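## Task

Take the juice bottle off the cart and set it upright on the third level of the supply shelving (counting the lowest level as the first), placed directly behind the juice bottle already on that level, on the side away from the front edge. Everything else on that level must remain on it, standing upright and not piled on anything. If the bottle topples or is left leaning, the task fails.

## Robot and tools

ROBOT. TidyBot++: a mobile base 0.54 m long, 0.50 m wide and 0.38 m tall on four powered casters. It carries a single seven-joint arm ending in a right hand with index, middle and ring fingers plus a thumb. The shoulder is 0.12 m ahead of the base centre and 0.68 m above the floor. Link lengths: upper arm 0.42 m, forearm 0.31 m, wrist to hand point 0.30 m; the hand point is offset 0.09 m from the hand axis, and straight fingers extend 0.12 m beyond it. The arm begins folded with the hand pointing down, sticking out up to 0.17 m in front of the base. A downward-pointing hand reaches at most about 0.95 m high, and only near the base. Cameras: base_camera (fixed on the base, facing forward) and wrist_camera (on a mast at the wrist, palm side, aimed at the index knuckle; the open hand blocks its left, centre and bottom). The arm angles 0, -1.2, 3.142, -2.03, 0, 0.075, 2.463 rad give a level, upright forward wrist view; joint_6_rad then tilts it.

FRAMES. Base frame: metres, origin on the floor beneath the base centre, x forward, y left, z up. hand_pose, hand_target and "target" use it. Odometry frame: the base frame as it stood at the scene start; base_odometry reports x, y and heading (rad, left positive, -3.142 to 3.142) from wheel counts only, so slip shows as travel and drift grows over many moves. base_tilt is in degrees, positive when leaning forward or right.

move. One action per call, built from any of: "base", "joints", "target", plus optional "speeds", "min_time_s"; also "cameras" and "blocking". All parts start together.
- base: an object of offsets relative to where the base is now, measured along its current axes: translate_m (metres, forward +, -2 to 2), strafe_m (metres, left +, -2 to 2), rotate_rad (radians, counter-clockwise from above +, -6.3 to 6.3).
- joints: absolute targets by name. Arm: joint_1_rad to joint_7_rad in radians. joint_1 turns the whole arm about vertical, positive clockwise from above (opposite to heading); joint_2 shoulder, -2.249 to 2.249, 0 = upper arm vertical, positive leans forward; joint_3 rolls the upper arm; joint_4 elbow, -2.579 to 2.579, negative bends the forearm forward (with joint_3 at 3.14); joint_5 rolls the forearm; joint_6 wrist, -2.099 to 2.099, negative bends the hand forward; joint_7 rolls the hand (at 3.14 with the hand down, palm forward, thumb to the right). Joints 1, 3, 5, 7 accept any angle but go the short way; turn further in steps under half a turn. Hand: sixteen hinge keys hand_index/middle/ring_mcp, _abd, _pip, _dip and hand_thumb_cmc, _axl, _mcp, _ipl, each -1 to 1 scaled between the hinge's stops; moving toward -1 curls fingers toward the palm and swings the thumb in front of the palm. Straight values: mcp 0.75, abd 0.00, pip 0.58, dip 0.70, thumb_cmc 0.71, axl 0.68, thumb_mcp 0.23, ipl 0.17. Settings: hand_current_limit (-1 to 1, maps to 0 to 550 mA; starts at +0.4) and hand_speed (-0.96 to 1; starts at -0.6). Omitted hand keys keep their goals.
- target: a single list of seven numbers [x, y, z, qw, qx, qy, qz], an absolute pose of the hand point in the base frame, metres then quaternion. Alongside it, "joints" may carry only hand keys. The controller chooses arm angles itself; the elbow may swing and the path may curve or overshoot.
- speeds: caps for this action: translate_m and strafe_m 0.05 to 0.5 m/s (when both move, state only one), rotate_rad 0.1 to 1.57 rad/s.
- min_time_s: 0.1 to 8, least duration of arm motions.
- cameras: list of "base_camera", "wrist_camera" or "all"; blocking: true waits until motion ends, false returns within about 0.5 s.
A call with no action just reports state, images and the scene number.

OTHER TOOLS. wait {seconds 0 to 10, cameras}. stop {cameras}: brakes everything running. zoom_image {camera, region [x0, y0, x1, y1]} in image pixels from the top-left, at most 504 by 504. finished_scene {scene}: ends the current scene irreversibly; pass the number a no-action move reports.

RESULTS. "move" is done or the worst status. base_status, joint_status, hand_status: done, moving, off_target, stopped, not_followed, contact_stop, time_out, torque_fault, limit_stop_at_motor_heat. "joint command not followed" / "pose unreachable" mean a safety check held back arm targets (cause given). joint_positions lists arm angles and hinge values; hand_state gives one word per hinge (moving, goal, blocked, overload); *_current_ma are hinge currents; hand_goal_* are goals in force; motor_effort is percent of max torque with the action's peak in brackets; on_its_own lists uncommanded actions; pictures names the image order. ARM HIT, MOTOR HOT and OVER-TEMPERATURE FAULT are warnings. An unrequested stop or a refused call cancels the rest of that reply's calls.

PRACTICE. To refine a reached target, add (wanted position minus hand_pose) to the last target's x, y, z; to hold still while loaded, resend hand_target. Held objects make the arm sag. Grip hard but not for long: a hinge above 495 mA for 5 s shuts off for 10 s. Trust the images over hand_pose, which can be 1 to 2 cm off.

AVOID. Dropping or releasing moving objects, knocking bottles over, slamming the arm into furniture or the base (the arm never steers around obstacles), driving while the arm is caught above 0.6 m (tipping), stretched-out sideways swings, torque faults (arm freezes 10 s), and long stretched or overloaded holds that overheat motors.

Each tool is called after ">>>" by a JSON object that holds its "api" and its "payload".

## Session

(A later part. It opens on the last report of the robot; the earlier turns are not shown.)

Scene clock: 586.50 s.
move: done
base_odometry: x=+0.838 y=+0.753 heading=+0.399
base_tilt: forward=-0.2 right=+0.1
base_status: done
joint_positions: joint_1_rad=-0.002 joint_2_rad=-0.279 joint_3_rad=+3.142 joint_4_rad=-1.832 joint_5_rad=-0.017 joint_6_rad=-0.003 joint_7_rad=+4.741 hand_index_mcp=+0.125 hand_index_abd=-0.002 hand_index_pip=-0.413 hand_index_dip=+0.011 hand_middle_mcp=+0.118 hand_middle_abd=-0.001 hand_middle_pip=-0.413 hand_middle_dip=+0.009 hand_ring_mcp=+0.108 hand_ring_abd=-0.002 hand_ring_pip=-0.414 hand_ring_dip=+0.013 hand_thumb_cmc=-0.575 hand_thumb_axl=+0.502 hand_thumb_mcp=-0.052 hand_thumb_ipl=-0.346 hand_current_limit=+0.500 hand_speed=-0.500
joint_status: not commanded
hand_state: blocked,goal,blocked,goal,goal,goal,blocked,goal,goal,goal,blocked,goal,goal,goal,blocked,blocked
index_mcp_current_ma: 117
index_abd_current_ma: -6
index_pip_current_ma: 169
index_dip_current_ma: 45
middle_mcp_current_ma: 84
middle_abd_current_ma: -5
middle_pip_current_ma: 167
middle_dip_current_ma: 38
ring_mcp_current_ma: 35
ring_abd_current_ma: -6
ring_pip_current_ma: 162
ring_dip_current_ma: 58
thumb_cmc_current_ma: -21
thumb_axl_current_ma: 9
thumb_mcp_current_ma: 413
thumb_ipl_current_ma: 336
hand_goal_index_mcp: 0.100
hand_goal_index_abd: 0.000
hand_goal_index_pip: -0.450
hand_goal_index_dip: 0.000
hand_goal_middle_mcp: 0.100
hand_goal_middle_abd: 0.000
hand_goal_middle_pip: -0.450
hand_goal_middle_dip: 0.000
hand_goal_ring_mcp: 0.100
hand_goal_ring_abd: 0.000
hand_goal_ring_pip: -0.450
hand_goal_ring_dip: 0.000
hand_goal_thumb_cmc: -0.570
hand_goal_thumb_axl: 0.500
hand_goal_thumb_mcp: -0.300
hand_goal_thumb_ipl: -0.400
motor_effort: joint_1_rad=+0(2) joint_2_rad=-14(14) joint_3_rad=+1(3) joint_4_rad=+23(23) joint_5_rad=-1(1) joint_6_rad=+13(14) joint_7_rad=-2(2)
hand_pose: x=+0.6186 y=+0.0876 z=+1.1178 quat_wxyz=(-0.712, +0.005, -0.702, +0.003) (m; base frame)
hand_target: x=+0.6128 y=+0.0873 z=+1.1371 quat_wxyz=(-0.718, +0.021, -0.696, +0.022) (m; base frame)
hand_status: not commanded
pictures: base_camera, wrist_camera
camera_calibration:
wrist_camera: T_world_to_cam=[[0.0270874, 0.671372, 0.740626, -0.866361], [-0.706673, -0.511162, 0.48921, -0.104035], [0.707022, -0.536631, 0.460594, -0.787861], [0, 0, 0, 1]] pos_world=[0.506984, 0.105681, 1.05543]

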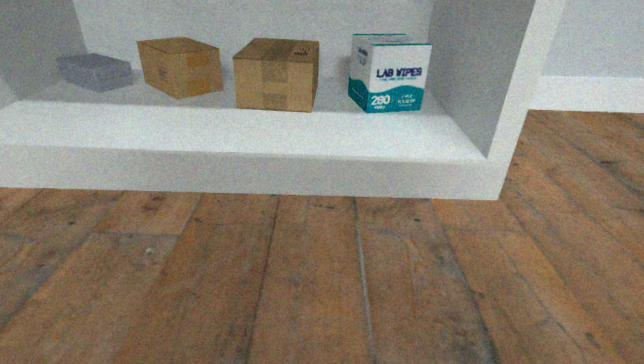

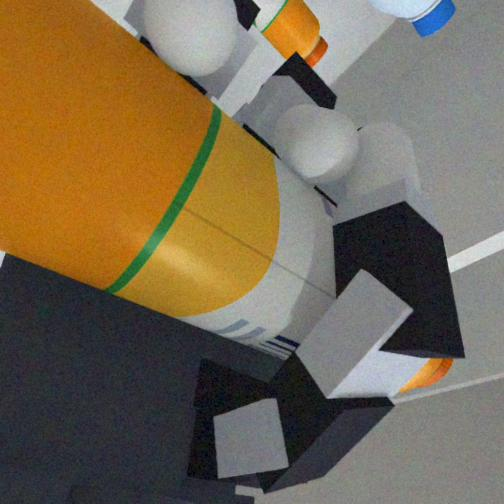

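>>> {"api": "move", "payload": {"base": {"translate_m": 0.205, "strafe_m": 0.009}, "speeds": {"translate_m": 0.15}}}

>>> {"api": "move", "payload": {"joints": {"joint_2_rad": -0.285, "joint_4_rad": -1.86, "joint_6_rad": 0.04}, "min_time_s": 1, "cameras": ["wrist_camera"]}}

Scene clock: 589.77 s.
move: done
base_odometry: x=+1.024 y=+0.841 heading=+0.399
base_tilt: forward=-0.1 right=+0.1
base_status: done
joint_positions: joint_1_rad=-0.002 joint_2_rad=-0.277 joint_3_rad=+3.142 joint_4_rad=-1.831 joint_5_rad=-0.017 joint_6_rad=-0.004 joint_7_rad=+4.741 hand_index_mcp=+0.125 hand_index_abd=-0.002 hand_index_pip=-0.413 hand_index_dip=+0.011 hand_middle_mcp=+0.118 hand_middle_abd=-0.001 hand_middle_pip=-0.413 hand_middle_dip=+0.009 hand_ring_mcp=+0.108 hand_ring_abd=-0.002 hand_ring_pip=-0.414 hand_ring_dip=+0.014 hand_thumb_cmc=-0.575 hand_thumb_axl=+0.502 hand_thumb_mcp=-0.052 hand_thumb_ipl=-0.347 hand_current_limit=+0.500 hand_speed=-0.500
joint_status: not commanded
hand_state: blocked,goal,blocked,goal,goal,goal,blocked,goal,goal,goal,blocked,goal,goal,goal,blocked,blocked
index_mcp_current_ma: 117
index_abd_current_ma: -6
index_pip_current_ma: 169
index_dip_current_ma: 45
middle_mcp_current_ma: 84
middle_abd_current_ma: -5
middle_pip_current_ma: 167
middle_dip_current_ma: 39
ring_mcp_current_ma: 35
ring_abd_current_ma: -6
ring_pip_current_ma: 162
ring_dip_current_ma: 58
thumb_cmc_current_ma: -21
thumb_axl_current_ma: 9
thumb_mcp_current_ma: 413
thumb_ipl_current_ma: 336
hand_goal_index_mcp: 0.100
hand_goal_index_abd: 0.000
hand_goal_index_pip: -0.450
hand_goal_index_dip: 0.000
hand_goal_middle_mcp: 0.100
hand_goal_middle_abd: 0.000
hand_goal_middle_pip: -0.450
hand_goal_middle_dip: 0.000
hand_goal_ring_mcp: 0.100
hand_goal_ring_abd: 0.000
hand_goal_ring_pip: -0.450
hand_goal_ring_dip: 0.000
hand_goal_thumb_cmc: -0.570
hand_goal_thumb_axl: 0.500
hand_goal_thumb_mcp: -0.300
hand_goal_thumb_ipl: -0.400
motor_effort: joint_1_rad=+1(1) joint_2_rad=-13(17) joint_3_rad=+1(1) joint_4_rad=+22(23) joint_5_rad=-1(1) joint_6_rad=+13(14) joint_7_rad=-2(2)
hand_pose: x=+0.6195 y=+0.0876 z=+1.1170 quat_wxyz=(-0.711, +0.005, -0.703, +0.003) (m; base frame)
hand_target: x=+0.6128 y=+0.0873 z=+1.1371 quat_wxyz=(-0.718, +0.021, -0.696, +0.022) (m; base frame)
hand_status: not commanded
pictures: none

Scene clock: 591.07 s.
move: done
base_odometry: x=+1.024 y=+0.841 heading=+0.399
base_tilt: forward=-0.2 right=+0.1
base_status: not commanded
joint_positions: joint_1_rad=-0.002 joint_2_rad=-0.277 joint_3_rad=+3.142 joint_4_rad=-1.874 joint_5_rad=-0.017 joint_6_rad=-0.004 joint_7_rad=+4.741 hand_index_mcp=+0.125 hand_index_abd=-0.002 hand_index_pip=-0.413 hand_index_dip=+0.011 hand_middle_mcp=+0.118 hand_middle_abd=-0.001 hand_middle_pip=-0.413 hand_middle_dip=+0.009 hand_ring_mcp=+0.108 hand_ring_abd=-0.002 hand_ring_pip=-0.414 hand_ring_dip=+0.014 hand_thumb_cmc=-0.575 hand_thumb_axl=+0.502 hand_thumb_mcp=-0.052 hand_thumb_ipl=-0.347 hand_current_limit=+0.500 hand_speed=-0.500
joint_status: all done
hand_state: blocked,goal,blocked,goal,goal,goal,blocked,goal,goal,goal,blocked,goal,goal,goal,blocked,blocked
index_mcp_current_ma: 117
index_abd_current_ma: -6
index_pip_current_ma: 169
index_dip_current_ma: 45
middle_mcp_current_ma: 84
middle_abd_current_ma: -5
middle_pip_current_ma: 167
middle_dip_current_ma: 39
ring_mcp_current_ma: 35
ring_abd_current_ma: -6
ring_pip_current_ma: 162
ring_dip_current_ma: 58
thumb_cmc_current_ma: -21
thumb_axl_current_ma: 9
thumb_mcp_current_ma: 412
thumb_ipl_current_ma: 336
hand_goal_index_mcp: 0.100
hand_goal_index_abd: 0.000
hand_goal_index_pip: -0.450
hand_goal_index_dip: 0.000
hand_goal_middle_mcp: 0.100
hand_goal_middle_abd: 0.000
hand_goal_middle_pip: -0.450
hand_goal_middle_dip: 0.000
hand_goal_ring_mcp: 0.100
hand_goal_ring_abd: 0.000
hand_goal_ring_pip: -0.450
hand_goal_ring_dip: 0.000
hand_goal_thumb_cmc: -0.570
hand_goal_thumb_axl: 0.500
hand_goal_thumb_mcp: -0.300
hand_goal_thumb_ipl: -0.400
motor_effort: joint_1_rad=+1(1) joint_2_rad=-14(15) joint_3_rad=+1(1) joint_4_rad=+22(23) joint_5_rad=-1(1) joint_6_rad=+13(14) joint_7_rad=-2(2)
hand_pose: x=+0.6202 y=+0.0876 z=+1.0905 quat_wxyz=(-0.696, +0.005, -0.718, +0.003) (m; base frame)
hand_target: x=+0.6157 y=+0.0873 z=+1.1125 quat_wxyz=(-0.719, +0.021, -0.694, +0.022) (m; base frame)
hand_status: not commanded
pictures: wrist_camera
camera_calibration:
wrist_camera: T_world_to_cam=[[0.0605925, 0.671454, 0.738565, -0.864688], [-0.68377, -0.511125, 0.520778, -0.138142], [0.727177, -0.536564, 0.42815, -0.753516], [0, 0, 0, 1]] pos_world=[0.505875, 0.105681, 1.03319]

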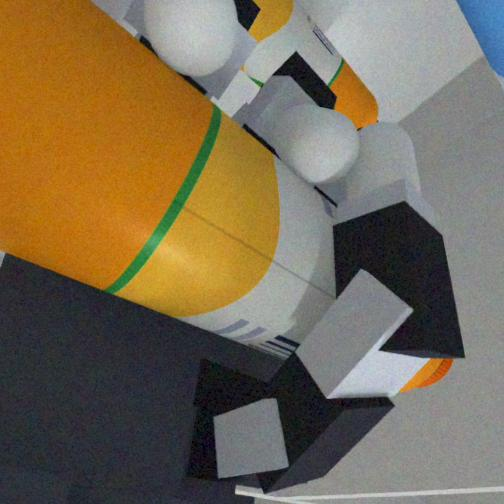

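>>> {"api": "move", "payload": {"joints": {"joint_2_rad": -0.285, "joint_4_rad": -1.88, "joint_6_rad": 0.1}, "min_time_s": 1}}

Scene clock: 592.57 s.
move: done
base_odometry: x=+1.024 y=+0.841 heading=+0.399
base_tilt: forward=-0.1 right=+0.1
base_status: not commanded
joint_positions: joint_1_rad=-0.002 joint_2_rad=-0.277 joint_3_rad=+3.142 joint_4_rad=-1.890 joint_5_rad=-0.017 joint_6_rad=+0.017 joint_7_rad=+4.741 hand_index_mcp=+0.125 hand_index_abd=-0.002 hand_index_pip=-0.413 hand_index_dip=+0.011 hand_middle_mcp=+0.118 hand_middle_abd=-0.001 hand_middle_pip=-0.413 hand_middle_dip=+0.009 hand_ring_mcp=+0.108 hand_ring_abd=-0.002 hand_ring_pip=-0.414 hand_ring_dip=+0.014 hand_thumb_cmc=-0.575 hand_thumb_axl=+0.502 hand_thumb_mcp=-0.052 hand_thumb_ipl=-0.347 hand_current_limit=+0.500 hand_speed=-0.500
joint_status: all done
hand_state: blocked,goal,blocked,goal,goal,goal,blocked,goal,goal,goal,blocked,goal,goal,goal,blocked,blocked
index_mcp_current_ma: 117
index_abd_current_ma: -6
index_pip_current_ma: 169
index_dip_current_ma: 45
middle_mcp_current_ma: 84
middle_abd_current_ma: -5
middle_pip_current_ma: 167
middle_dip_current_ma: 39
ring_mcp_current_ma: 35
ring_abd_current_ma: -6
ring_pip_current_ma: 162
ring_dip_current_ma: 58
thumb_cmc_current_ma: -21
thumb_axl_current_ma: 9
thumb_mcp_current_ma: 413
thumb_ipl_current_ma: 336
hand_goal_index_mcp: 0.100
hand_goal_index_abd: 0.000
hand_goal_index_pip: -0.450
hand_goal_index_dip: 0.000
hand_goal_middle_mcp: 0.100
hand_goal_middle_abd: 0.000
hand_goal_middle_pip: -0.450
hand_goal_middle_dip: 0.000
hand_goal_ring_mcp: 0.100
hand_goal_ring_abd: 0.000
hand_goal_ring_pip: -0.450
hand_goal_ring_dip: 0.000
hand_goal_thumb_cmc: -0.570
hand_goal_thumb_axl: 0.500
hand_goal_thumb_mcp: -0.300
hand_goal_thumb_ipl: -0.400
motor_effort: joint_1_rad=+1(1) joint_2_rad=-14(14) joint_3_rad=+0(1) joint_4_rad=+22(23) joint_5_rad=-1(1) joint_6_rad=+13(14) joint_7_rad=-2(2)
hand_pose: x=+0.6200 y=+0.0875 z=+1.0870 quat_wxyz=(-0.698, +0.005, -0.716, +0.003) (m; base frame)
hand_target: x=+0.6143 y=+0.0873 z=+1.1182 quat_wxyz=(-0.733, +0.020, -0.680, +0.022) (m; base frame)
hand_status: not commanded
pictures: none

>>> {"api": "move", "payload": {"joints": {"joint_2_rad": -0.285, "joint_4_rad": -1.9, "joint_6_rad": 0.155}, "min_time_s": 1}}

Scene clock: 594.10 s.
move: done
base_odometry: x=+1.024 y=+0.841 heading=+0.399
base_tilt: forward=-0.1 right=+0.1
base_status: not commanded
joint_positions: joint_1_rad=-0.002 joint_2_rad=-0.277 joint_3_rad=+3.142 joint_4_rad=-1.910 joint_5_rad=-0.017 joint_6_rad=+0.070 joint_7_rad=+4.741 hand_index_mcp=+0.125 hand_index_abd=-0.002 hand_index_pip=-0.413 hand_index_dip=+0.011 hand_middle_mcp=+0.118 hand_middle_abd=-0.001 hand_middle_pip=-0.413 hand_middle_dip=+0.009 hand_ring_mcp=+0.108 hand_ring_abd=-0.002 hand_ring_pip=-0.414 hand_ring_dip=+0.014 hand_thumb_cmc=-0.575 hand_thumb_axl=+0.502 hand_thumb_mcp=-0.052 hand_thumb_ipl=-0.347 hand_current_limit=+0.500 hand_speed=-0.500
joint_status: all done
hand_state: blocked,goal,blocked,goal,goal,goal,blocked,goal,goal,goal,blocked,goal,goal,goal,blocked,blocked
index_mcp_current_ma: 117
index_abd_current_ma: -6
index_pip_current_ma: 169
index_dip_current_ma: 45
middle_mcp_current_ma: 84
middle_abd_current_ma: -5
middle_pip_current_ma: 167
middle_dip_current_ma: 39
ring_mcp_current_ma: 35
ring_abd_current_ma: -6
ring_pip_current_ma: 162
ring_dip_current_ma: 58
thumb_cmc_current_ma: -21
thumb_axl_current_ma: 9
thumb_mcp_current_ma: 412
thumb_ipl_current_ma: 336
hand_goal_index_mcp: 0.100
hand_goal_index_abd: 0.000
hand_goal_index_pip: -0.450
hand_goal_index_dip: 0.000
hand_goal_middle_mcp: 0.100
hand_goal_middle_abd: 0.000
hand_goal_middle_pip: -0.450
hand_goal_middle_dip: 0.000
hand_goal_ring_mcp: 0.100
hand_goal_ring_abd: 0.000
hand_goal_ring_pip: -0.450
hand_goal_ring_dip: 0.000
hand_goal_thumb_cmc: -0.570
hand_goal_thumb_axl: 0.500
hand_goal_thumb_mcp: -0.300
hand_goal_thumb_ipl: -0.400
motor_effort: joint_1_rad=+0(1) joint_2_rad=-13(15) joint_3_rad=+1(1) joint_4_rad=+23(23) joint_5_rad=-1(1) joint_6_rad=+13(15) joint_7_rad=-2(2)
hand_pose: x=+0.6191 y=+0.0872 z=+1.0908 quat_wxyz=(-0.710, +0.004, -0.704, +0.004) (m; base frame)
hand_target: x=+0.6125 y=+0.0873 z=+1.1224 quat_wxyz=(-0.745, +0.020, -0.667, +0.023) (m; base frame)
hand_status: not commanded
pictures: none

>>> {"api": "move", "payload": {"joints": {"joint_2_rad": -0.285, "joint_4_rad": -1.92, "joint_6_rad": 0.175}, "min_time_s": 1}}

>>> {"api": "move", "payload": {"joints": {"joint_2_rad": -0.285, "joint_4_rad": -1.935, "joint_6_rad": 0.19}, "min_time_s": 1}}

Scene clock: 595.57 s.
move: done
base_odometry: x=+1.024 y=+0.841 heading=+0.399
base_tilt: forward=-0.1 right=+0.1
base_status: not commanded
joint_positions: joint_1_rad=-0.002 joint_2_rad=-0.277 joint_3_rad=+3.142 joint_4_rad=-1.929 joint_5_rad=-0.017 joint_6_rad=+0.092 joint_7_rad=+4.741 hand_index_mcp=+0.125 hand_index_abd=-0.002 hand_index_pip=-0.413 hand_index_dip=+0.011 hand_middle_mcp=+0.118 hand_middle_abd=-0.001 hand_middle_pip=-0.413 hand_middle_dip=+0.009 hand_ring_mcp=+0.108 hand_ring_abd=-0.002 hand_ring_pip=-0.414 hand_ring_dip=+0.014 hand_thumb_cmc=-0.575 hand_thumb_axl=+0.502 hand_thumb_mcp=-0.052 hand_thumb_ipl=-0.347 hand_current_limit=+0.500 hand_speed=-0.500
joint_status: all done
hand_state: blocked,goal,blocked,goal,goal,goal,blocked,goal,goal,goal,blocked,goal,goal,goal,blocked,blocked
index_mcp_current_ma: 117
index_abd_current_ma: -6
index_pip_current_ma: 169
index_dip_current_ma: 45
middle_mcp_current_ma: 84
middle_abd_current_ma: -5
middle_pip_current_ma: 167
middle_dip_current_ma: 39
ring_mcp_current_ma: 35
ring_abd_current_ma: -6
ring_pip_current_ma: 162
ring_dip_current_ma: 58
thumb_cmc_current_ma: -21
thumb_axl_current_ma: 9
thumb_mcp_current_ma: 413
thumb_ipl_current_ma: 336
hand_goal_index_mcp: 0.100
hand_goal_index_abd: 0.000
hand_goal_index_pip: -0.450
hand_goal_index_dip: 0.000
hand_goal_middle_mcp: 0.100
hand_goal_middle_abd: 0.000
hand_goal_middle_pip: -0.450
hand_goal_middle_dip: 0.000
hand_goal_ring_mcp: 0.100
hand_goal_ring_abd: 0.000
hand_goal_ring_pip: -0.450
hand_goal_ring_dip: 0.000
hand_goal_thumb_cmc: -0.570
hand_goal_thumb_axl: 0.500
hand_goal_thumb_mcp: -0.300
hand_goal_thumb_ipl: -0.400
motor_effort: joint_1_rad=+1(1) joint_2_rad=-13(15) joint_3_rad=+1(1) joint_4_rad=+22(23) joint_5_rad=-1(1) joint_6_rad=+13(14) joint_7_rad=-2(2)
hand_pose: x=+0.6186 y=+0.0871 z=+1.0859 quat_wxyz=(-0.711, +0.004, -0.703, +0.004) (m; base frame)
hand_target: x=+0.6121 y=+0.0873 z=+1.1161 quat_wxyz=(-0.745, +0.020, -0.667, +0.023) (m; base frame)
hand_status: not commanded
pictures: none

Scene clock: 596.87 s.
move: done
base_odometry: x=+1.024 y=+0.841 heading=+0.399
base_tilt: forward=-0.1 right=+0.1
base_status: not commanded
joint_positions: joint_1_rad=-0.002 joint_2_rad=-0.277 joint_3_rad=+3.142 joint_4_rad=-1.938 joint_5_rad=-0.017 joint_6_rad=+0.112 joint_7_rad=+4.741 hand_index_mcp=+0.125 hand_index_abd=-0.002 hand_index_pip=-0.413 hand_index_dip=+0.011 hand_middle_mcp=+0.118 hand_middle_abd=-0.001 hand_middle_pip=-0.413 hand_middle_dip=+0.009 hand_ring_mcp=+0.108 hand_ring_abd=-0.002 hand_ring_pip=-0.414 hand_ring_dip=+0.014 hand_thumb_cmc=-0.575 hand_thumb_axl=+0.502 hand_thumb_mcp=-0.052 hand_thumb_ipl=-0.347 hand_current_limit=+0.500 hand_speed=-0.500
joint_status: all done
hand_state: blocked,goal,blocked,goal,goal,goal,blocked,goal,goal,goal,blocked,goal,goal,goal,blocked,blocked
index_mcp_current_ma: 117
index_abd_current_ma: -6
index_pip_current_ma: 169
index_dip_current_ma: 45
middle_mcp_current_ma: 84
middle_abd_current_ma: -5
middle_pip_current_ma: 167
middle_dip_current_ma: 39
ring_mcp_current_ma: 35
ring_abd_current_ma: -6
ring_pip_current_ma: 162
ring_dip_current_ma: 58
thumb_cmc_current_ma: -21
thumb_axl_current_ma: 9
thumb_mcp_current_ma: 413
thumb_ipl_current_ma: 336
hand_goal_index_mcp: 0.100
hand_goal_index_abd: 0.000
hand_goal_index_pip: -0.450
hand_goal_index_dip: 0.000
hand_goal_middle_mcp: 0.100
hand_goal_middle_abd: 0.000
hand_goal_middle_pip: -0.450
hand_goal_middle_dip: 0.000
hand_goal_ring_mcp: 0.100
hand_goal_ring_abd: 0.000
hand_goal_ring_pip: -0.450
hand_goal_ring_dip: 0.000
hand_goal_thumb_cmc: -0.570
hand_goal_thumb_axl: 0.500
hand_goal_thumb_mcp: -0.300
hand_goal_thumb_ipl: -0.400
motor_effort: joint_1_rad=+0(1) joint_2_rad=-12(14) joint_3_rad=+1(1) joint_4_rad=+21(23) joint_5_rad=-1(1) joint_6_rad=+12(14) joint_7_rad=-2(2)
hand_pose: x=+0.6181 y=+0.0870 z=+1.0860 quat_wxyz=(-0.714, +0.004, -0.700, +0.004) (m; base frame)
hand_target: x=+0.6118 y=+0.0873 z=+1.1114 quat_wxyz=(-0.745, +0.020, -0.667, +0.023) (m; base frame)
hand_status: not commanded
pictures: none

>>> {"api": "move", "payload": {"joints": {"joint_2_rad": -0.275, "joint_4_rad": -1.955, "joint_6_rad": 0.17}, "min_time_s": 1, "cameras": ["wrist_camera"]}}

Scene clock: 598.30 s.
move: done
base_odometry: x=+1.024 y=+0.841 heading=+0.399
base_tilt: forward=-0.1 right=+0.1
base_status: not commanded
joint_positions: joint_1_rad=-0.002 joint_2_rad=-0.277 joint_3_rad=+3.142 joint_4_rad=-1.939 joint_5_rad=-0.017 joint_6_rad=+0.113 joint_7_rad=+4.741 hand_index_mcp=+0.125 hand_index_abd=-0.002 hand_index_pip=-0.413 hand_index_dip=+0.011 hand_middle_mcp=+0.118 hand_middle_abd=-0.001 hand_middle_pip=-0.413 hand_middle_dip=+0.009 hand_ring_mcp=+0.108 hand_ring_abd=-0.002 hand_ring_pip=-0.414 hand_ring_dip=+0.014 hand_thumb_cmc=-0.575 hand_thumb_axl=+0.502 hand_thumb_mcp=-0.052 hand_thumb_ipl=-0.347 hand_current_limit=+0.500 hand_speed=-0.500
joint_status: all done
hand_state: blocked,goal,blocked,goal,goal,goal,blocked,goal,goal,goal,blocked,goal,goal,goal,blocked,blocked
index_mcp_current_ma: 117
index_abd_current_ma: -6
index_pip_current_ma: 169
index_dip_current_ma: 45
middle_mcp_current_ma: 84
middle_abd_current_ma: -5
middle_pip_current_ma: 167
middle_dip_current_ma: 39
ring_mcp_current_ma: 35
ring_abd_current_ma: -6
ring_pip_current_ma: 162
ring_dip_current_ma: 58
thumb_cmc_current_ma: -21
thumb_axl_current_ma: 9
thumb_mcp_current_ma: 412
thumb_ipl_current_ma: 335
hand_goal_index_mcp: 0.100
hand_goal_index_abd: 0.000
hand_goal_index_pip: -0.450
hand_goal_index_dip: 0.000
hand_goal_middle_mcp: 0.100
hand_goal_middle_abd: 0.000
hand_goal_middle_pip: -0.450
hand_goal_middle_dip: 0.000
hand_goal_ring_mcp: 0.100
hand_goal_ring_abd: 0.000
hand_goal_ring_pip: -0.450
hand_goal_ring_dip: 0.000
hand_goal_thumb_cmc: -0.570
hand_goal_thumb_axl: 0.500
hand_goal_thumb_mcp: -0.300
hand_goal_thumb_ipl: -0.400
motor_effort: joint_1_rad=+1(1) joint_2_rad=-10(12) joint_3_rad=+1(1) joint_4_rad=+18(22) joint_5_rad=+0(1) joint_6_rad=+10(13) joint_7_rad=-1(2)
hand_pose: x=+0.6181 y=+0.0870 z=+1.0856 quat_wxyz=(-0.714, +0.004, -0.700, +0.004) (m; base frame)
hand_target: x=+0.6171 y=+0.0873 z=+1.0883 quat_wxyz=(-0.728, +0.021, -0.685, +0.022) (m; base frame)
hand_status: not commanded
pictures: wrist_camera
camera_calibration:
wrist_camera: T_world_to_cam=[[0.0236482, 0.671381, 0.740735, -0.840106], [-0.710758, -0.509766, 0.484729, -0.0815769], [0.703039, -0.537946, 0.465134, -0.775311], [0, 0, 0, 1]] pos_world=[0.506959, 0.105371, 1.02246]

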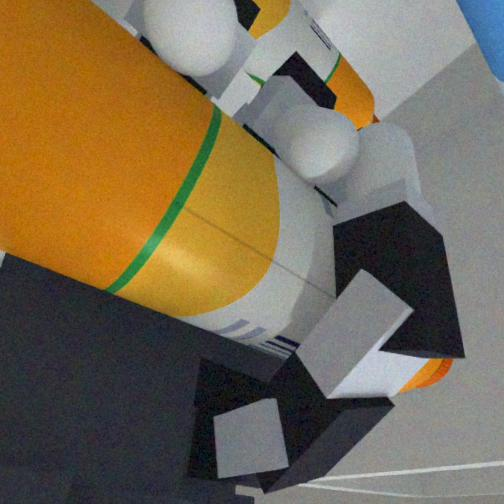

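>>> {"api": "move", "payload": {"joints": {"hand_thumb_mcp": 0.4, "hand_thumb_ipl": 0.17, "hand_index_pip": -0.32, "hand_middle_pip": -0.32, "hand_ring_pip": -0.32, "hand_speed": -0.7}, "cameras": ["wrist_camera"]}}

Scene clock: 599.60 s.
move: done
base_odometry: x=+1.024 y=+0.841 heading=+0.399
base_tilt: forward=-0.1 right=+0.1
base_status: not commanded
joint_positions: joint_1_rad=-0.002 joint_2_rad=-0.277 joint_3_rad=+3.142 joint_4_rad=-1.940 joint_5_rad=-0.017 joint_6_rad=+0.115 joint_7_rad=+4.741 hand_index_mcp=+0.102 hand_index_abd=-0.002 hand_index_pip=-0.323 hand_index_dip=+0.003 hand_middle_mcp=+0.102 hand_middle_abd=-0.001 hand_middle_pip=-0.323 hand_middle_dip=+0.003 hand_ring_mcp=+0.102 hand_ring_abd=-0.002 hand_ring_pip=-0.323 hand_ring_dip=+0.003 hand_thumb_cmc=-0.578 hand_thumb_axl=+0.501 hand_thumb_mcp=+0.396 hand_thumb_ipl=+0.168 hand_current_limit=+0.500 hand_speed=-0.700
joint_status: all done
hand_state: goal,goal,goal,goal,goal,goal,goal,goal,goal,goal,goal,goal,goal,goal,goal,goal
index_mcp_current_ma: 10
index_abd_current_ma: -6
index_pip_current_ma: -13
index_dip_current_ma: 11
middle_mcp_current_ma: 10
middle_abd_current_ma: -5
middle_pip_current_ma: -12
middle_dip_current_ma: 10
ring_mcp_current_ma: 9
ring_abd_current_ma: -6
ring_pip_current_ma: -13
ring_dip_current_ma: 13
thumb_cmc_current_ma: -34
thumb_axl_current_ma: 2
thumb_mcp_current_ma: -20
thumb_ipl_current_ma: -13
hand_goal_index_mcp: 0.100
hand_goal_index_abd: 0.000
hand_goal_index_pip: -0.320
hand_goal_index_dip: 0.000
hand_goal_middle_mcp: 0.100
hand_goal_middle_abd: 0.000
hand_goal_middle_pip: -0.320
hand_goal_middle_dip: 0.000
hand_goal_ring_mcp: 0.100
hand_goal_ring_abd: 0.000
hand_goal_ring_pip: -0.320
hand_goal_ring_dip: 0.000
hand_goal_thumb_cmc: -0.570
hand_goal_thumb_axl: 0.500
hand_goal_thumb_mcp: 0.400
hand_goal_thumb_ipl: 0.170
motor_effort: joint_1_rad=+0(1) joint_2_rad=-10(10) joint_3_rad=+0(1) joint_4_rad=+18(18) joint_5_rad=+0(0) joint_6_rad=+9(9) joint_7_rad=-2(2)
hand_pose: x=+0.6180 y=+0.0870 z=+1.0861 quat_wxyz=(-0.715, +0.004, -0.699, +0.004) (m; base frame)
hand_target: x=+0.6171 y=+0.0873 z=+1.0883 quat_wxyz=(-0.728, +0.021, -0.685, +0.022) (m; base frame)
hand_status: not commanded
pictures: wrist_camera
camera_calibration:
wrist_camera: T_world_to_cam=[[0.0223866, 0.671319, 0.74083, -0.839862], [-0.711678, -0.509733, 0.483411, -0.0798972], [0.702149, -0.538054, 0.466352, -0.776351], [0, 0, 0, 1]] pos_world=[0.507055, 0.10537, 1.02287]

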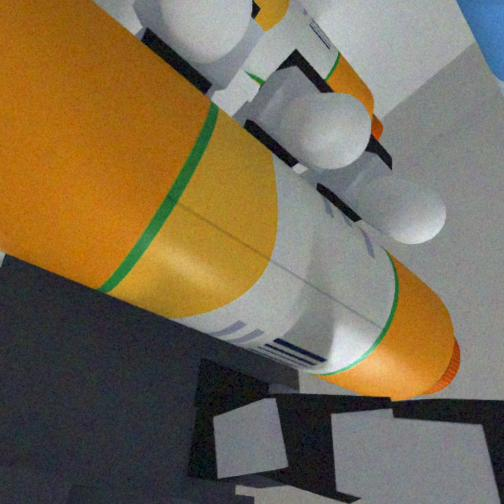

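>>> {"api": "move", "payload": {"joints": {"hand_index_mcp": 0.95, "hand_middle_mcp": 0.95, "hand_ring_mcp": 0.95, "hand_speed": -0.7}, "cameras": ["wrist_camera"]}}

>>> {"api": "move", "payload": {"joints": {"hand_index_pip": 0.58, "hand_middle_pip": 0.58, "hand_ring_pip": 0.58, "hand_index_dip": 0.7, "hand_middle_dip": 0.7, "hand_ring_dip": 0.7, "hand_speed": -0.6}, "cameras": ["wrist_camera"]}}

Scene clock: 601.10 s.
move: done
base_odometry: x=+1.024 y=+0.841 heading=+0.399
base_tilt: forward=-0.2 right=+0.1
base_status: not commanded
joint_positions: joint_1_rad=-0.002 joint_2_rad=-0.277 joint_3_rad=+3.142 joint_4_rad=-1.940 joint_5_rad=-0.017 joint_6_rad=+0.115 joint_7_rad=+4.741 hand_index_mcp=+0.947 hand_index_abd=-0.002 hand_index_pip=-0.323 hand_index_dip=+0.003 hand_middle_mcp=+0.948 hand_middle_abd=-0.001 hand_middle_pip=-0.323 hand_middle_dip=+0.003 hand_ring_mcp=+0.948 hand_ring_abd=-0.002 hand_ring_pip=-0.323 hand_ring_dip=+0.003 hand_thumb_cmc=-0.578 hand_thumb_axl=+0.501 hand_thumb_mcp=+0.396 hand_thumb_ipl=+0.168 hand_current_limit=+0.500 hand_speed=-0.700
joint_status: all done
hand_state: goal,goal,goal,goal,goal,goal,goal,goal,goal,goal,goal,goal,goal,goal,goal,goal
index_mcp_current_ma: -11
index_abd_current_ma: -6
index_pip_current_ma: -12
index_dip_current_ma: 11
middle_mcp_current_ma: -10
middle_abd_current_ma: -5
middle_pip_current_ma: -11
middle_dip_current_ma: 10
ring_mcp_current_ma: -10
ring_abd_current_ma: -6
ring_pip_current_ma: -12
ring_dip_current_ma: 12
thumb_cmc_current_ma: -34
thumb_axl_current_ma: 2
thumb_mcp_current_ma: -20
thumb_ipl_current_ma: -13
hand_goal_index_mcp: 0.950
hand_goal_index_abd: 0.000
hand_goal_index_pip: -0.320
hand_goal_index_dip: 0.000
hand_goal_middle_mcp: 0.950
hand_goal_middle_abd: 0.000
hand_goal_middle_pip: -0.320
hand_goal_middle_dip: 0.000
hand_goal_ring_mcp: 0.950
hand_goal_ring_abd: 0.000
hand_goal_ring_pip: -0.320
hand_goal_ring_dip: 0.000
hand_goal_thumb_cmc: -0.570
hand_goal_thumb_axl: 0.500
hand_goal_thumb_mcp: 0.400
hand_goal_thumb_ipl: 0.170
motor_effort: joint_1_rad=+0(1) joint_2_rad=-10(10) joint_3_rad=+1(1) joint_4_rad=+18(18) joint_5_rad=+1(1) joint_6_rad=+9(9) joint_7_rad=-1(1)
hand_pose: x=+0.6180 y=+0.0870 z=+1.0861 quat_wxyz=(-0.715, +0.004, -0.699, +0.004) (m; base frame)
hand_target: x=+0.6171 y=+0.0873 z=+1.0883 quat_wxyz=(-0.728, +0.021, -0.685, +0.022) (m; base frame)
hand_status: not commanded
pictures: wrist_camera
camera_calibration:
wrist_camera: T_world_to_cam=[[0.0223406, 0.671433, 0.740729, -0.839681], [-0.711674, -0.509685, 0.483468, -0.0800127], [0.702154, -0.537959, 0.466455, -0.776523], [0, 0, 0, 1]] pos_world=[0.507055, 0.10527, 1.02287]

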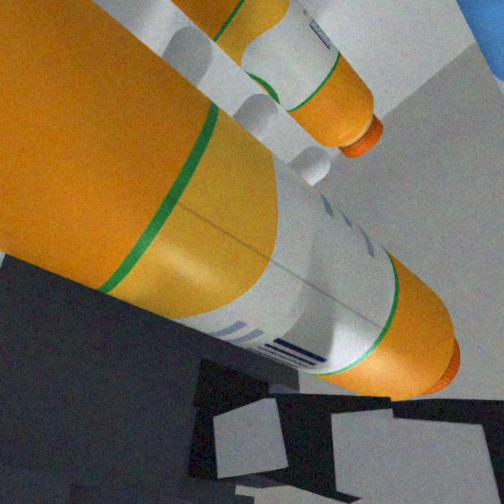

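Scene clock: 602.20 s.
move: done
base_odometry: x=+1.024 y=+0.841 heading=+0.399
base_tilt: forward=-0.1 right=+0.1
base_status: not commanded
joint_positions: joint_1_rad=-0.002 joint_2_rad=-0.277 joint_3_rad=+3.142 joint_4_rad=-1.940 joint_5_rad=-0.017 joint_6_rad=+0.115 joint_7_rad=+4.741 hand_index_mcp=+0.948 hand_index_abd=-0.002 hand_index_pip=+0.577 hand_index_dip=+0.697 hand_middle_mcp=+0.948 hand_middle_abd=-0.001 hand_middle_pip=+0.577 hand_middle_dip=+0.698 hand_ring_mcp=+0.948 hand_ring_abd=-0.002 hand_ring_pip=+0.577 hand_ring_dip=+0.697 hand_thumb_cmc=-0.578 hand_thumb_axl=+0.501 hand_thumb_mcp=+0.396 hand_thumb_ipl=+0.168 hand_current_limit=+0.500 hand_speed=-0.600
joint_status: all done
hand_state: goal,goal,goal,goal,goal,goal,goal,goal,goal,goal,goal,goal,goal,goal,goal,goal
index_mcp_current_ma: -9
index_abd_current_ma: -6
index_pip_current_ma: -12
index_dip_current_ma: -11
middle_mcp_current_ma: -9
middle_abd_current_ma: -5
middle_pip_current_ma: -11
middle_dip_current_ma: -10
ring_mcp_current_ma: -8
ring_abd_current_ma: -6
ring_pip_current_ma: -13
ring_dip_current_ma: -12
thumb_cmc_current_ma: -34
thumb_axl_current_ma: 2
thumb_mcp_current_ma: -20
thumb_ipl_current_ma: -13
hand_goal_index_mcp: 0.950
hand_goal_index_abd: 0.000
hand_goal_index_pip: 0.580
hand_goal_index_dip: 0.700
hand_goal_middle_mcp: 0.950
hand_goal_middle_abd: 0.000
hand_goal_middle_pip: 0.580
hand_goal_middle_dip: 0.700
hand_goal_ring_mcp: 0.950
hand_goal_ring_abd: 0.000
hand_goal_ring_pip: 0.580
hand_goal_ring_dip: 0.700
hand_goal_thumb_cmc: -0.570
hand_goal_thumb_axl: 0.500
hand_goal_thumb_mcp: 0.400
hand_goal_thumb_ipl: 0.170
motor_effort: joint_1_rad=+0(1) joint_2_rad=-10(10) joint_3_rad=+0(1) joint_4_rad=+18(18) joint_5_rad=+0(1) joint_6_rad=+9(9) joint_7_rad=+0(1)
hand_pose: x=+0.6180 y=+0.0870 z=+1.0861 quat_wxyz=(-0.715, +0.004, -0.699, +0.004) (m; base frame)
hand_target: x=+0.6171 y=+0.0873 z=+1.0883 quat_wxyz=(-0.728, +0.021, -0.685, +0.022) (m; base frame)
hand_status: not commanded
pictures: wrist_camera
camera_calibration:
wrist_camera: T_world_to_cam=[[0.0223406, 0.671433, 0.740729, -0.839681], [-0.711674, -0.509685, 0.483468, -0.0800127], [0.702154, -0.537959, 0.466455, -0.776523], [0, 0, 0, 1]] pos_world=[0.507055, 0.10527, 1.02287]

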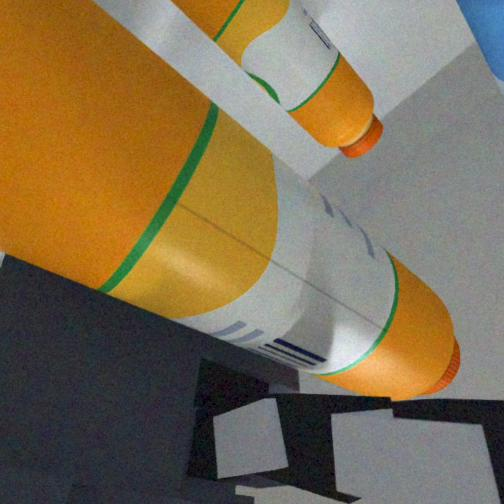

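>>> {"api": "move", "payload": {"base": {"strafe_m": -0.012}, "speeds": {"strafe_m": 0.1}}}

>>> {"api": "move", "payload": {"base": {"translate_m": -0.25}, "speeds": {"translate_m": 0.2}, "cameras": ["wrist_camera"]}}

Scene clock: 603.60 s.
move: done
base_odometry: x=+1.029 y=+0.830 heading=+0.399
base_tilt: forward=-0.1 right=+0.1
base_status: done
joint_positions: joint_1_rad=-0.002 joint_2_rad=-0.277 joint_3_rad=+3.143 joint_4_rad=-1.940 joint_5_rad=-0.017 joint_6_rad=+0.116 joint_7_rad=+4.741 hand_index_mcp=+0.949 hand_index_abd=-0.002 hand_index_pip=+0.577 hand_index_dip=+0.697 hand_middle_mcp=+0.949 hand_middle_abd=-0.002 hand_middle_pip=+0.577 hand_middle_dip=+0.698 hand_ring_mcp=+0.949 hand_ring_abd=-0.002 hand_ring_pip=+0.577 hand_ring_dip=+0.697 hand_thumb_cmc=-0.578 hand_thumb_axl=+0.501 hand_thumb_mcp=+0.397 hand_thumb_ipl=+0.168 hand_current_limit=+0.500 hand_speed=-0.600
joint_status: not commanded
hand_state: goal,goal,goal,goal,goal,goal,goal,goal,goal,goal,goal,goal,goal,goal,goal,goal
index_mcp_current_ma: -5
index_abd_current_ma: -6
index_pip_current_ma: -11
index_dip_current_ma: -11
middle_mcp_current_ma: -4
middle_abd_current_ma: -6
middle_pip_current_ma: -10
middle_dip_current_ma: -10
ring_mcp_current_ma: -4
ring_abd_current_ma: -7
ring_pip_current_ma: -11
ring_dip_current_ma: -12
thumb_cmc_current_ma: -34
thumb_axl_current_ma: 2
thumb_mcp_current_ma: -17
thumb_ipl_current_ma: -12
hand_goal_index_mcp: 0.950
hand_goal_index_abd: 0.000
hand_goal_index_pip: 0.580
hand_goal_index_dip: 0.700
hand_goal_middle_mcp: 0.950
hand_goal_middle_abd: 0.000
hand_goal_middle_pip: 0.580
hand_goal_middle_dip: 0.700
hand_goal_ring_mcp: 0.950
hand_goal_ring_abd: 0.000
hand_goal_ring_pip: 0.580
hand_goal_ring_dip: 0.700
hand_goal_thumb_cmc: -0.570
hand_goal_thumb_axl: 0.500
hand_goal_thumb_mcp: 0.400
hand_goal_thumb_ipl: 0.170
motor_effort: joint_1_rad=+0(2) joint_2_rad=-10(11) joint_3_rad=-1(3) joint_4_rad=+18(18) joint_5_rad=+1(1) joint_6_rad=+9(10) joint_7_rad=+0(1)
hand_pose: x=+0.6181 y=+0.0863 z=+1.0863 quat_wxyz=(-0.715, +0.004, -0.699, +0.004) (m; base frame)
hand_target: x=+0.6171 y=+0.0873 z=+1.0883 quat_wxyz=(-0.728, +0.021, -0.685, +0.022) (m; base frame)
hand_status: not commanded
pictures: none

Scene clock: 605.60 s.
move: done
base_odometry: x=+0.798 y=+0.733 heading=+0.399
base_tilt: forward=-0.2 right=+0.1
base_status: done
joint_positions: joint_1_rad=-0.002 joint_2_rad=-0.276 joint_3_rad=+3.143 joint_4_rad=-1.940 joint_5_rad=-0.017 joint_6_rad=+0.117 joint_7_rad=+4.741 hand_index_mcp=+0.949 hand_index_abd=-0.002 hand_index_pip=+0.577 hand_index_dip=+0.697 hand_middle_mcp=+0.949 hand_middle_abd=-0.002 hand_middle_pip=+0.577 hand_middle_dip=+0.698 hand_ring_mcp=+0.949 hand_ring_abd=-0.002 hand_ring_pip=+0.577 hand_ring_dip=+0.697 hand_thumb_cmc=-0.578 hand_thumb_axl=+0.501 hand_thumb_mcp=+0.397 hand_thumb_ipl=+0.168 hand_current_limit=+0.500 hand_speed=-0.600
joint_status: not commanded
hand_state: goal,goal,goal,goal,goal,goal,goal,goal,goal,goal,goal,goal,goal,goal,goal,goal
index_mcp_current_ma: -4
index_abd_current_ma: -7
index_pip_current_ma: -11
index_dip_current_ma: -11
middle_mcp_current_ma: -4
middle_abd_current_ma: -6
middle_pip_current_ma: -10
middle_dip_current_ma: -10
ring_mcp_current_ma: -4
ring_abd_current_ma: -7
ring_pip_current_ma: -11
ring_dip_current_ma: -12
thumb_cmc_current_ma: -34
thumb_axl_current_ma: 2
thumb_mcp_current_ma: -17
thumb_ipl_current_ma: -12
hand_goal_index_mcp: 0.950
hand_goal_index_abd: 0.000
hand_goal_index_pip: 0.580
hand_goal_index_dip: 0.700
hand_goal_middle_mcp: 0.950
hand_goal_middle_abd: 0.000
hand_goal_middle_pip: 0.580
hand_goal_middle_dip: 0.700
hand_goal_ring_mcp: 0.950
hand_goal_ring_abd: 0.000
hand_goal_ring_pip: 0.580
hand_goal_ring_dip: 0.700
hand_goal_thumb_cmc: -0.570
hand_goal_thumb_axl: 0.500
hand_goal_thumb_mcp: 0.400
hand_goal_thumb_ipl: 0.170
motor_effort: joint_1_rad=+0(1) joint_2_rad=-10(14) joint_3_rad=+0(1) joint_4_rad=+18(18) joint_5_rad=+1(1) joint_6_rad=+9(10) joint_7_rad=+0(1)
hand_pose: x=+0.6183 y=+0.0864 z=+1.0863 quat_wxyz=(-0.716, +0.004, -0.699, +0.004) (m; base frame)
hand_target: x=+0.6171 y=+0.0873 z=+1.0883 quat_wxyz=(-0.728, +0.021, -0.685, +0.022) (m; base frame)
hand_status: not commanded
pictures: wrist_camera
camera_calibration:
wrist_camera: T_world_to_cam=[[0.0218933, 0.671156, 0.740993, -0.839362], [-0.712915, -0.509137, 0.482215, -0.0780427], [0.700908, -0.538823, 0.46733, -0.777145], [0, 0, 0, 1]] pos_world=[0.507446, 0.104864, 1.02278]

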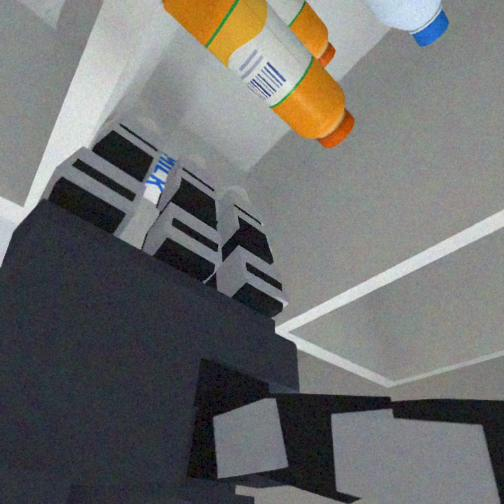

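>>> {"api": "move", "payload": {"base": {"strafe_m": 0.315, "translate_m": 0.0}, "joints": {"joint_2_rad": -0.86, "joint_4_rad": -1.735, "joint_6_rad": -0.35, "joint_7_rad": 2.463}, "min_time_s": 2, "cameras": ["wrist_camera"]}}

>>> {"api": "zoom_image", "payload": {"camera": "wrist_camera", "region": [252, 140, 504, 320]}}

Scene clock: 609.10 s.
move: done
base_odometry: x=+0.676 y=+1.023 heading=+0.400
base_tilt: forward=-0.1 right=+0.1
base_status: done
joint_positions: joint_1_rad=-0.002 joint_2_rad=-0.844 joint_3_rad=+3.139 joint_4_rad=-1.752 joint_5_rad=-0.017 joint_6_rad=-0.281 joint_7_rad=+2.515 hand_index_mcp=+0.958 hand_index_abd=-0.001 hand_index_pip=+0.580 hand_index_dip=+0.698 hand_middle_mcp=+0.957 hand_middle_abd=-0.001 hand_middle_pip=+0.580 hand_middle_dip=+0.698 hand_ring_mcp=+0.957 hand_ring_abd=-0.001 hand_ring_pip=+0.580 hand_ring_dip=+0.697 hand_thumb_cmc=-0.567 hand_thumb_axl=+0.501 hand_thumb_mcp=+0.401 hand_thumb_ipl=+0.169 hand_current_limit=+0.500 hand_speed=-0.600
joint_status: all done
hand_state: goal,goal,goal,goal,goal,goal,goal,goal,goal,goal,goal,goal,goal,goal,goal,goal
index_mcp_current_ma: 34
index_abd_current_ma: -2
index_pip_current_ma: -1
index_dip_current_ma: -10
middle_mcp_current_ma: 33
middle_abd_current_ma: -2
middle_pip_current_ma: -1
middle_dip_current_ma: -9
ring_mcp_current_ma: 31
ring_abd_current_ma: -2
ring_pip_current_ma: -1
ring_dip_current_ma: -11
thumb_cmc_current_ma: 13
thumb_axl_current_ma: 2
thumb_mcp_current_ma: 6
thumb_ipl_current_ma: -6
hand_goal_index_mcp: 0.950
hand_goal_index_abd: 0.000
hand_goal_index_pip: 0.580
hand_goal_index_dip: 0.700
hand_goal_middle_mcp: 0.950
hand_goal_middle_abd: 0.000
hand_goal_middle_pip: 0.580
hand_goal_middle_dip: 0.700
hand_goal_ring_mcp: 0.950
hand_goal_ring_abd: 0.000
hand_goal_ring_pip: 0.580
hand_goal_ring_dip: 0.700
hand_goal_thumb_cmc: -0.570
hand_goal_thumb_axl: 0.500
hand_goal_thumb_mcp: 0.400
hand_goal_thumb_ipl: 0.170
motor_effort: joint_1_rad=+1(1) joint_2_rad=+8(12) joint_3_rad=+1(3) joint_4_rad=+14(19) joint_5_rad=+1(1) joint_6_rad=+8(10) joint_7_rad=+0(1)
hand_pose: x=+0.3123 y=-0.0642 z=+1.3179 quat_wxyz=(-0.369, -0.499, -0.254, -0.742) (m; base frame)
hand_target: x=+0.3074 y=-0.0699 z=+1.3088 quat_wxyz=(-0.353, -0.519, -0.248, -0.738) (m; base frame)
hand_status: not commanded
pictures: wrist_camera
camera_calibration:
wrist_camera: T_world_to_cam=[[0.0138103, -0.995414, 0.0946546, -0.155905], [-0.385311, -0.0926507, -0.918124, 1.28536], [0.922683, -0.023792, -0.384824, 0.334808], [0, 0, 0, 1]] pos_world=[0.188494, -0.0281348, 1.32372]

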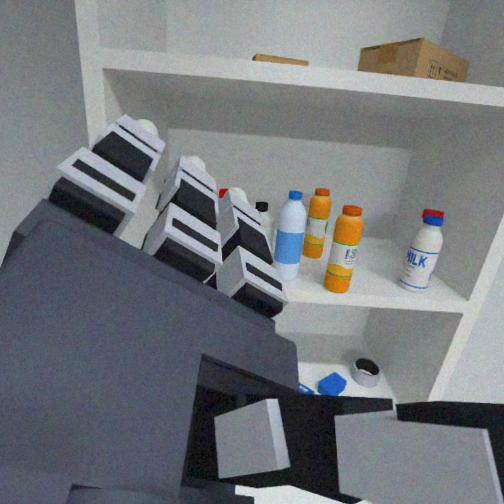

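Scaled by 2.000.

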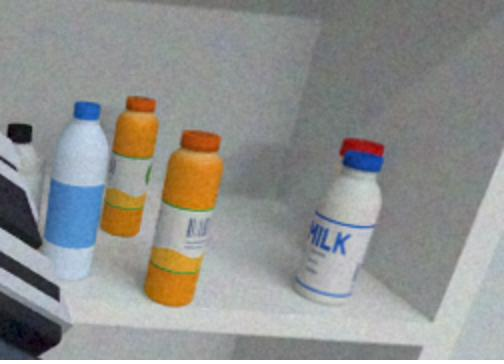

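>>> {"api": "move", "payload": {"base": {"strafe_m": -0.319}, "joints": {"joint_2_rad": -0.275, "joint_4_rad": -1.95, "joint_6_rad": 0.14, "joint_7_rad": -1.51, "hand_index_mcp": 0.76, "hand_middle_mcp": 0.76, "hand_ring_mcp": 0.76}, "min_time_s": 2}}

Scene clock: 613.23 s.
move: done
base_odometry: x=+0.800 y=+0.729 heading=+0.399
base_tilt: forward=-0.1 right=+0.1
base_status: done
joint_positions: joint_1_rad=-0.002 joint_2_rad=-0.292 joint_3_rad=+3.146 joint_4_rad=-1.937 joint_5_rad=-0.017 joint_6_rad=+0.083 joint_7_rad=+4.722 hand_index_mcp=+0.763 hand_index_abd=-0.002 hand_index_pip=+0.580 hand_index_dip=+0.698 hand_middle_mcp=+0.763 hand_middle_abd=-0.002 hand_middle_pip=+0.580 hand_middle_dip=+0.698 hand_ring_mcp=+0.763 hand_ring_abd=-0.002 hand_ring_pip=+0.580 hand_ring_dip=+0.697 hand_thumb_cmc=-0.578 hand_thumb_axl=+0.501 hand_thumb_mcp=+0.401 hand_thumb_ipl=+0.169 hand_current_limit=+0.500 hand_speed=-0.600
joint_status: all done
hand_state: goal,goal,goal,goal,goal,goal,goal,goal,goal,goal,goal,goal,goal,goal,goal,goal
index_mcp_current_ma: 13
index_abd_current_ma: -6
index_pip_current_ma: 1
index_dip_current_ma: -9
middle_mcp_current_ma: 13
middle_abd_current_ma: -6
middle_pip_current_ma: 1
middle_dip_current_ma: -8
ring_mcp_current_ma: 12
ring_abd_current_ma: -6
ring_pip_current_ma: 1
ring_dip_current_ma: -10
thumb_cmc_current_ma: -34
thumb_axl_current_ma: 2
thumb_mcp_current_ma: 5
thumb_ipl_current_ma: -6
hand_goal_index_mcp: 0.760
hand_goal_index_abd: 0.000
hand_goal_index_pip: 0.580
hand_goal_index_dip: 0.700
hand_goal_middle_mcp: 0.760
hand_goal_middle_abd: 0.000
hand_goal_middle_pip: 0.580
hand_goal_middle_dip: 0.700
hand_goal_ring_mcp: 0.760
hand_goal_ring_abd: 0.000
hand_goal_ring_pip: 0.580
hand_goal_ring_dip: 0.700
hand_goal_thumb_cmc: -0.570
hand_goal_thumb_axl: 0.500
hand_goal_thumb_mcp: 0.400
hand_goal_thumb_ipl: 0.170
motor_effort: joint_1_rad=+1(2) joint_2_rad=-9(12) joint_3_rad=+0(3) joint_4_rad=+18(19) joint_5_rad=+0(1) joint_6_rad=+9(11) joint_7_rad=-1(1)
hand_pose: x=+0.6130 y=+0.0843 z=+1.0878 quat_wxyz=(-0.710, -0.004, -0.704, -0.002) (m; base frame)
hand_target: x=+0.6181 y=+0.0873 z=+1.0823 quat_wxyz=(-0.719, +0.021, -0.694, +0.022) (m; base frame)
hand_status: not commanded
pictures: none

>>> {"api": "move", "payload": {"base": {"translate_m": 0.215}, "speeds": {"translate_m": 0.2}, "cameras": ["wrist_camera"]}}

Scene clock: 615.20 s.
move: done
base_odometry: x=+0.998 y=+0.813 heading=+0.399
base_tilt: forward=-0.1 right=+0.1
base_status: done
joint_positions: joint_1_rad=-0.002 joint_2_rad=-0.288 joint_3_rad=+3.146 joint_4_rad=-1.937 joint_5_rad=-0.017 joint_6_rad=+0.086 joint_7_rad=+4.725 hand_index_mcp=+0.762 hand_index_abd=-0.002 hand_index_pip=+0.580 hand_index_dip=+0.698 hand_middle_mcp=+0.762 hand_middle_abd=-0.002 hand_middle_pip=+0.580 hand_middle_dip=+0.698 hand_ring_mcp=+0.762 hand_ring_abd=-0.002 hand_ring_pip=+0.580 hand_ring_dip=+0.697 hand_thumb_cmc=-0.578 hand_thumb_axl=+0.501 hand_thumb_mcp=+0.401 hand_thumb_ipl=+0.169 hand_current_limit=+0.500 hand_speed=-0.600
joint_status: not commanded
hand_state: goal,goal,goal,goal,goal,goal,goal,goal,goal,goal,goal,goal,goal,goal,goal,goal
index_mcp_current_ma: 10
index_abd_current_ma: -7
index_pip_current_ma: 1
index_dip_current_ma: -9
middle_mcp_current_ma: 9
middle_abd_current_ma: -6
middle_pip_current_ma: 1
middle_dip_current_ma: -8
ring_mcp_current_ma: 9
ring_abd_current_ma: -7
ring_pip_current_ma: 1
ring_dip_current_ma: -10
thumb_cmc_current_ma: -34
thumb_axl_current_ma: 2
thumb_mcp_current_ma: 4
thumb_ipl_current_ma: -6
hand_goal_index_mcp: 0.760
hand_goal_index_abd: 0.000
hand_goal_index_pip: 0.580
hand_goal_index_dip: 0.700
hand_goal_middle_mcp: 0.760
hand_goal_middle_abd: 0.000
hand_goal_middle_pip: 0.580
hand_goal_middle_dip: 0.700
hand_goal_ring_mcp: 0.760
hand_goal_ring_abd: 0.000
hand_goal_ring_pip: 0.580
hand_goal_ring_dip: 0.700
hand_goal_thumb_cmc: -0.570
hand_goal_thumb_axl: 0.500
hand_goal_thumb_mcp: 0.400
hand_goal_thumb_ipl: 0.170
motor_effort: joint_1_rad=+0(1) joint_2_rad=-9(12) joint_3_rad=+0(1) joint_4_rad=+18(19) joint_5_rad=+1(1) joint_6_rad=+9(10) joint_7_rad=-1(1)
hand_pose: x=+0.6145 y=+0.0844 z=+1.0864 quat_wxyz=(-0.710, -0.003, -0.704, -0.001) (m; base frame)
hand_target: x=+0.6181 y=+0.0873 z=+1.0823 quat_wxyz=(-0.719, +0.021, -0.694, +0.022) (m; base frame)
hand_status: not commanded
pictures: wrist_camera
camera_calibration:
wrist_camera: T_world_to_cam=[[0.0350477, 0.658255, 0.751979, -0.856928], [-0.706381, -0.515959, 0.484574, -0.0878908], [0.706963, -0.548167, 0.446896, -0.756358], [0, 0, 0, 1]] pos_world=[0.502666, 0.104118, 1.02499]

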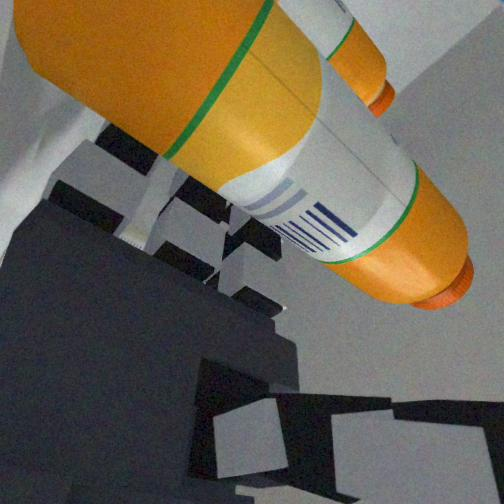

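>>> {"api": "move", "payload": {"base": {"strafe_m": 0.051}, "speeds": {"strafe_m": 0.06}, "cameras": ["wrist_camera"]}}

Scene clock: 616.70 s.
move: done
base_odometry: x=+0.979 y=+0.860 heading=+0.399
base_tilt: forward=-0.1 right=+0.1
base_status: done
joint_positions: joint_1_rad=-0.002 joint_2_rad=-0.288 joint_3_rad=+3.146 joint_4_rad=-1.937 joint_5_rad=-0.017 joint_6_rad=+0.087 joint_7_rad=+4.727 hand_index_mcp=+0.762 hand_index_abd=-0.002 hand_index_pip=+0.580 hand_index_dip=+0.698 hand_middle_mcp=+0.762 hand_middle_abd=-0.002 hand_middle_pip=+0.580 hand_middle_dip=+0.698 hand_ring_mcp=+0.762 hand_ring_abd=-0.002 hand_ring_pip=+0.580 hand_ring_dip=+0.697 hand_thumb_cmc=-0.578 hand_thumb_axl=+0.501 hand_thumb_mcp=+0.401 hand_thumb_ipl=+0.169 hand_current_limit=+0.500 hand_speed=-0.600
joint_status: not commanded
hand_state: goal,goal,goal,goal,goal,goal,goal,goal,goal,goal,goal,goal,goal,goal,goal,goal
index_mcp_current_ma: 7
index_abd_current_ma: -7
index_pip_current_ma: 1
index_dip_current_ma: -9
middle_mcp_current_ma: 7
middle_abd_current_ma: -6
middle_pip_current_ma: 1
middle_dip_current_ma: -8
ring_mcp_current_ma: 9
ring_abd_current_ma: -7
ring_pip_current_ma: 1
ring_dip_current_ma: -10
thumb_cmc_current_ma: -34
thumb_axl_current_ma: 2
thumb_mcp_current_ma: 4
thumb_ipl_current_ma: -6
hand_goal_index_mcp: 0.760
hand_goal_index_abd: 0.000
hand_goal_index_pip: 0.580
hand_goal_index_dip: 0.700
hand_goal_middle_mcp: 0.760
hand_goal_middle_abd: 0.000
hand_goal_middle_pip: 0.580
hand_goal_middle_dip: 0.700
hand_goal_ring_mcp: 0.760
hand_goal_ring_abd: 0.000
hand_goal_ring_pip: 0.580
hand_goal_ring_dip: 0.700
hand_goal_thumb_cmc: -0.570
hand_goal_thumb_axl: 0.500
hand_goal_thumb_mcp: 0.400
hand_goal_thumb_ipl: 0.170
motor_effort: joint_1_rad=+1(1) joint_2_rad=-10(10) joint_3_rad=+1(2) joint_4_rad=+18(18) joint_5_rad=+0(1) joint_6_rad=+9(10) joint_7_rad=+0(1)
hand_pose: x=+0.6145 y=+0.0842 z=+1.0862 quat_wxyz=(-0.710, -0.002, -0.704, +0.000) (m; base frame)
hand_target: x=+0.6181 y=+0.0873 z=+1.0823 quat_wxyz=(-0.719, +0.021, -0.694, +0.022) (m; base frame)
hand_status: not commanded
pictures: wrist_camera
camera_calibration:
wrist_camera: T_world_to_cam=[[0.0351842, 0.660309, 0.750169, -0.855025], [-0.706757, -0.514272, 0.485818, -0.0891488], [0.706581, -0.54728, 0.448584, -0.758138], [0, 0, 0, 1]] pos_world=[0.502763, 0.10382, 1.02481]

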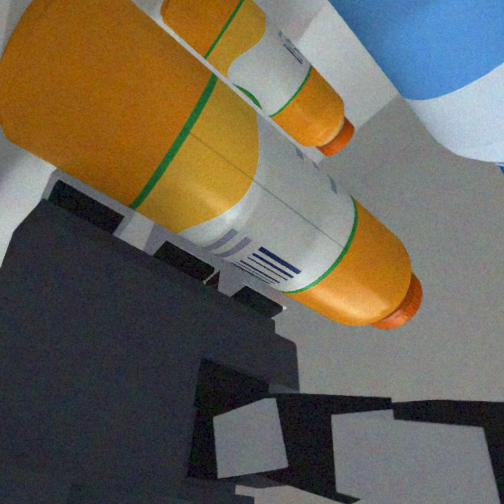

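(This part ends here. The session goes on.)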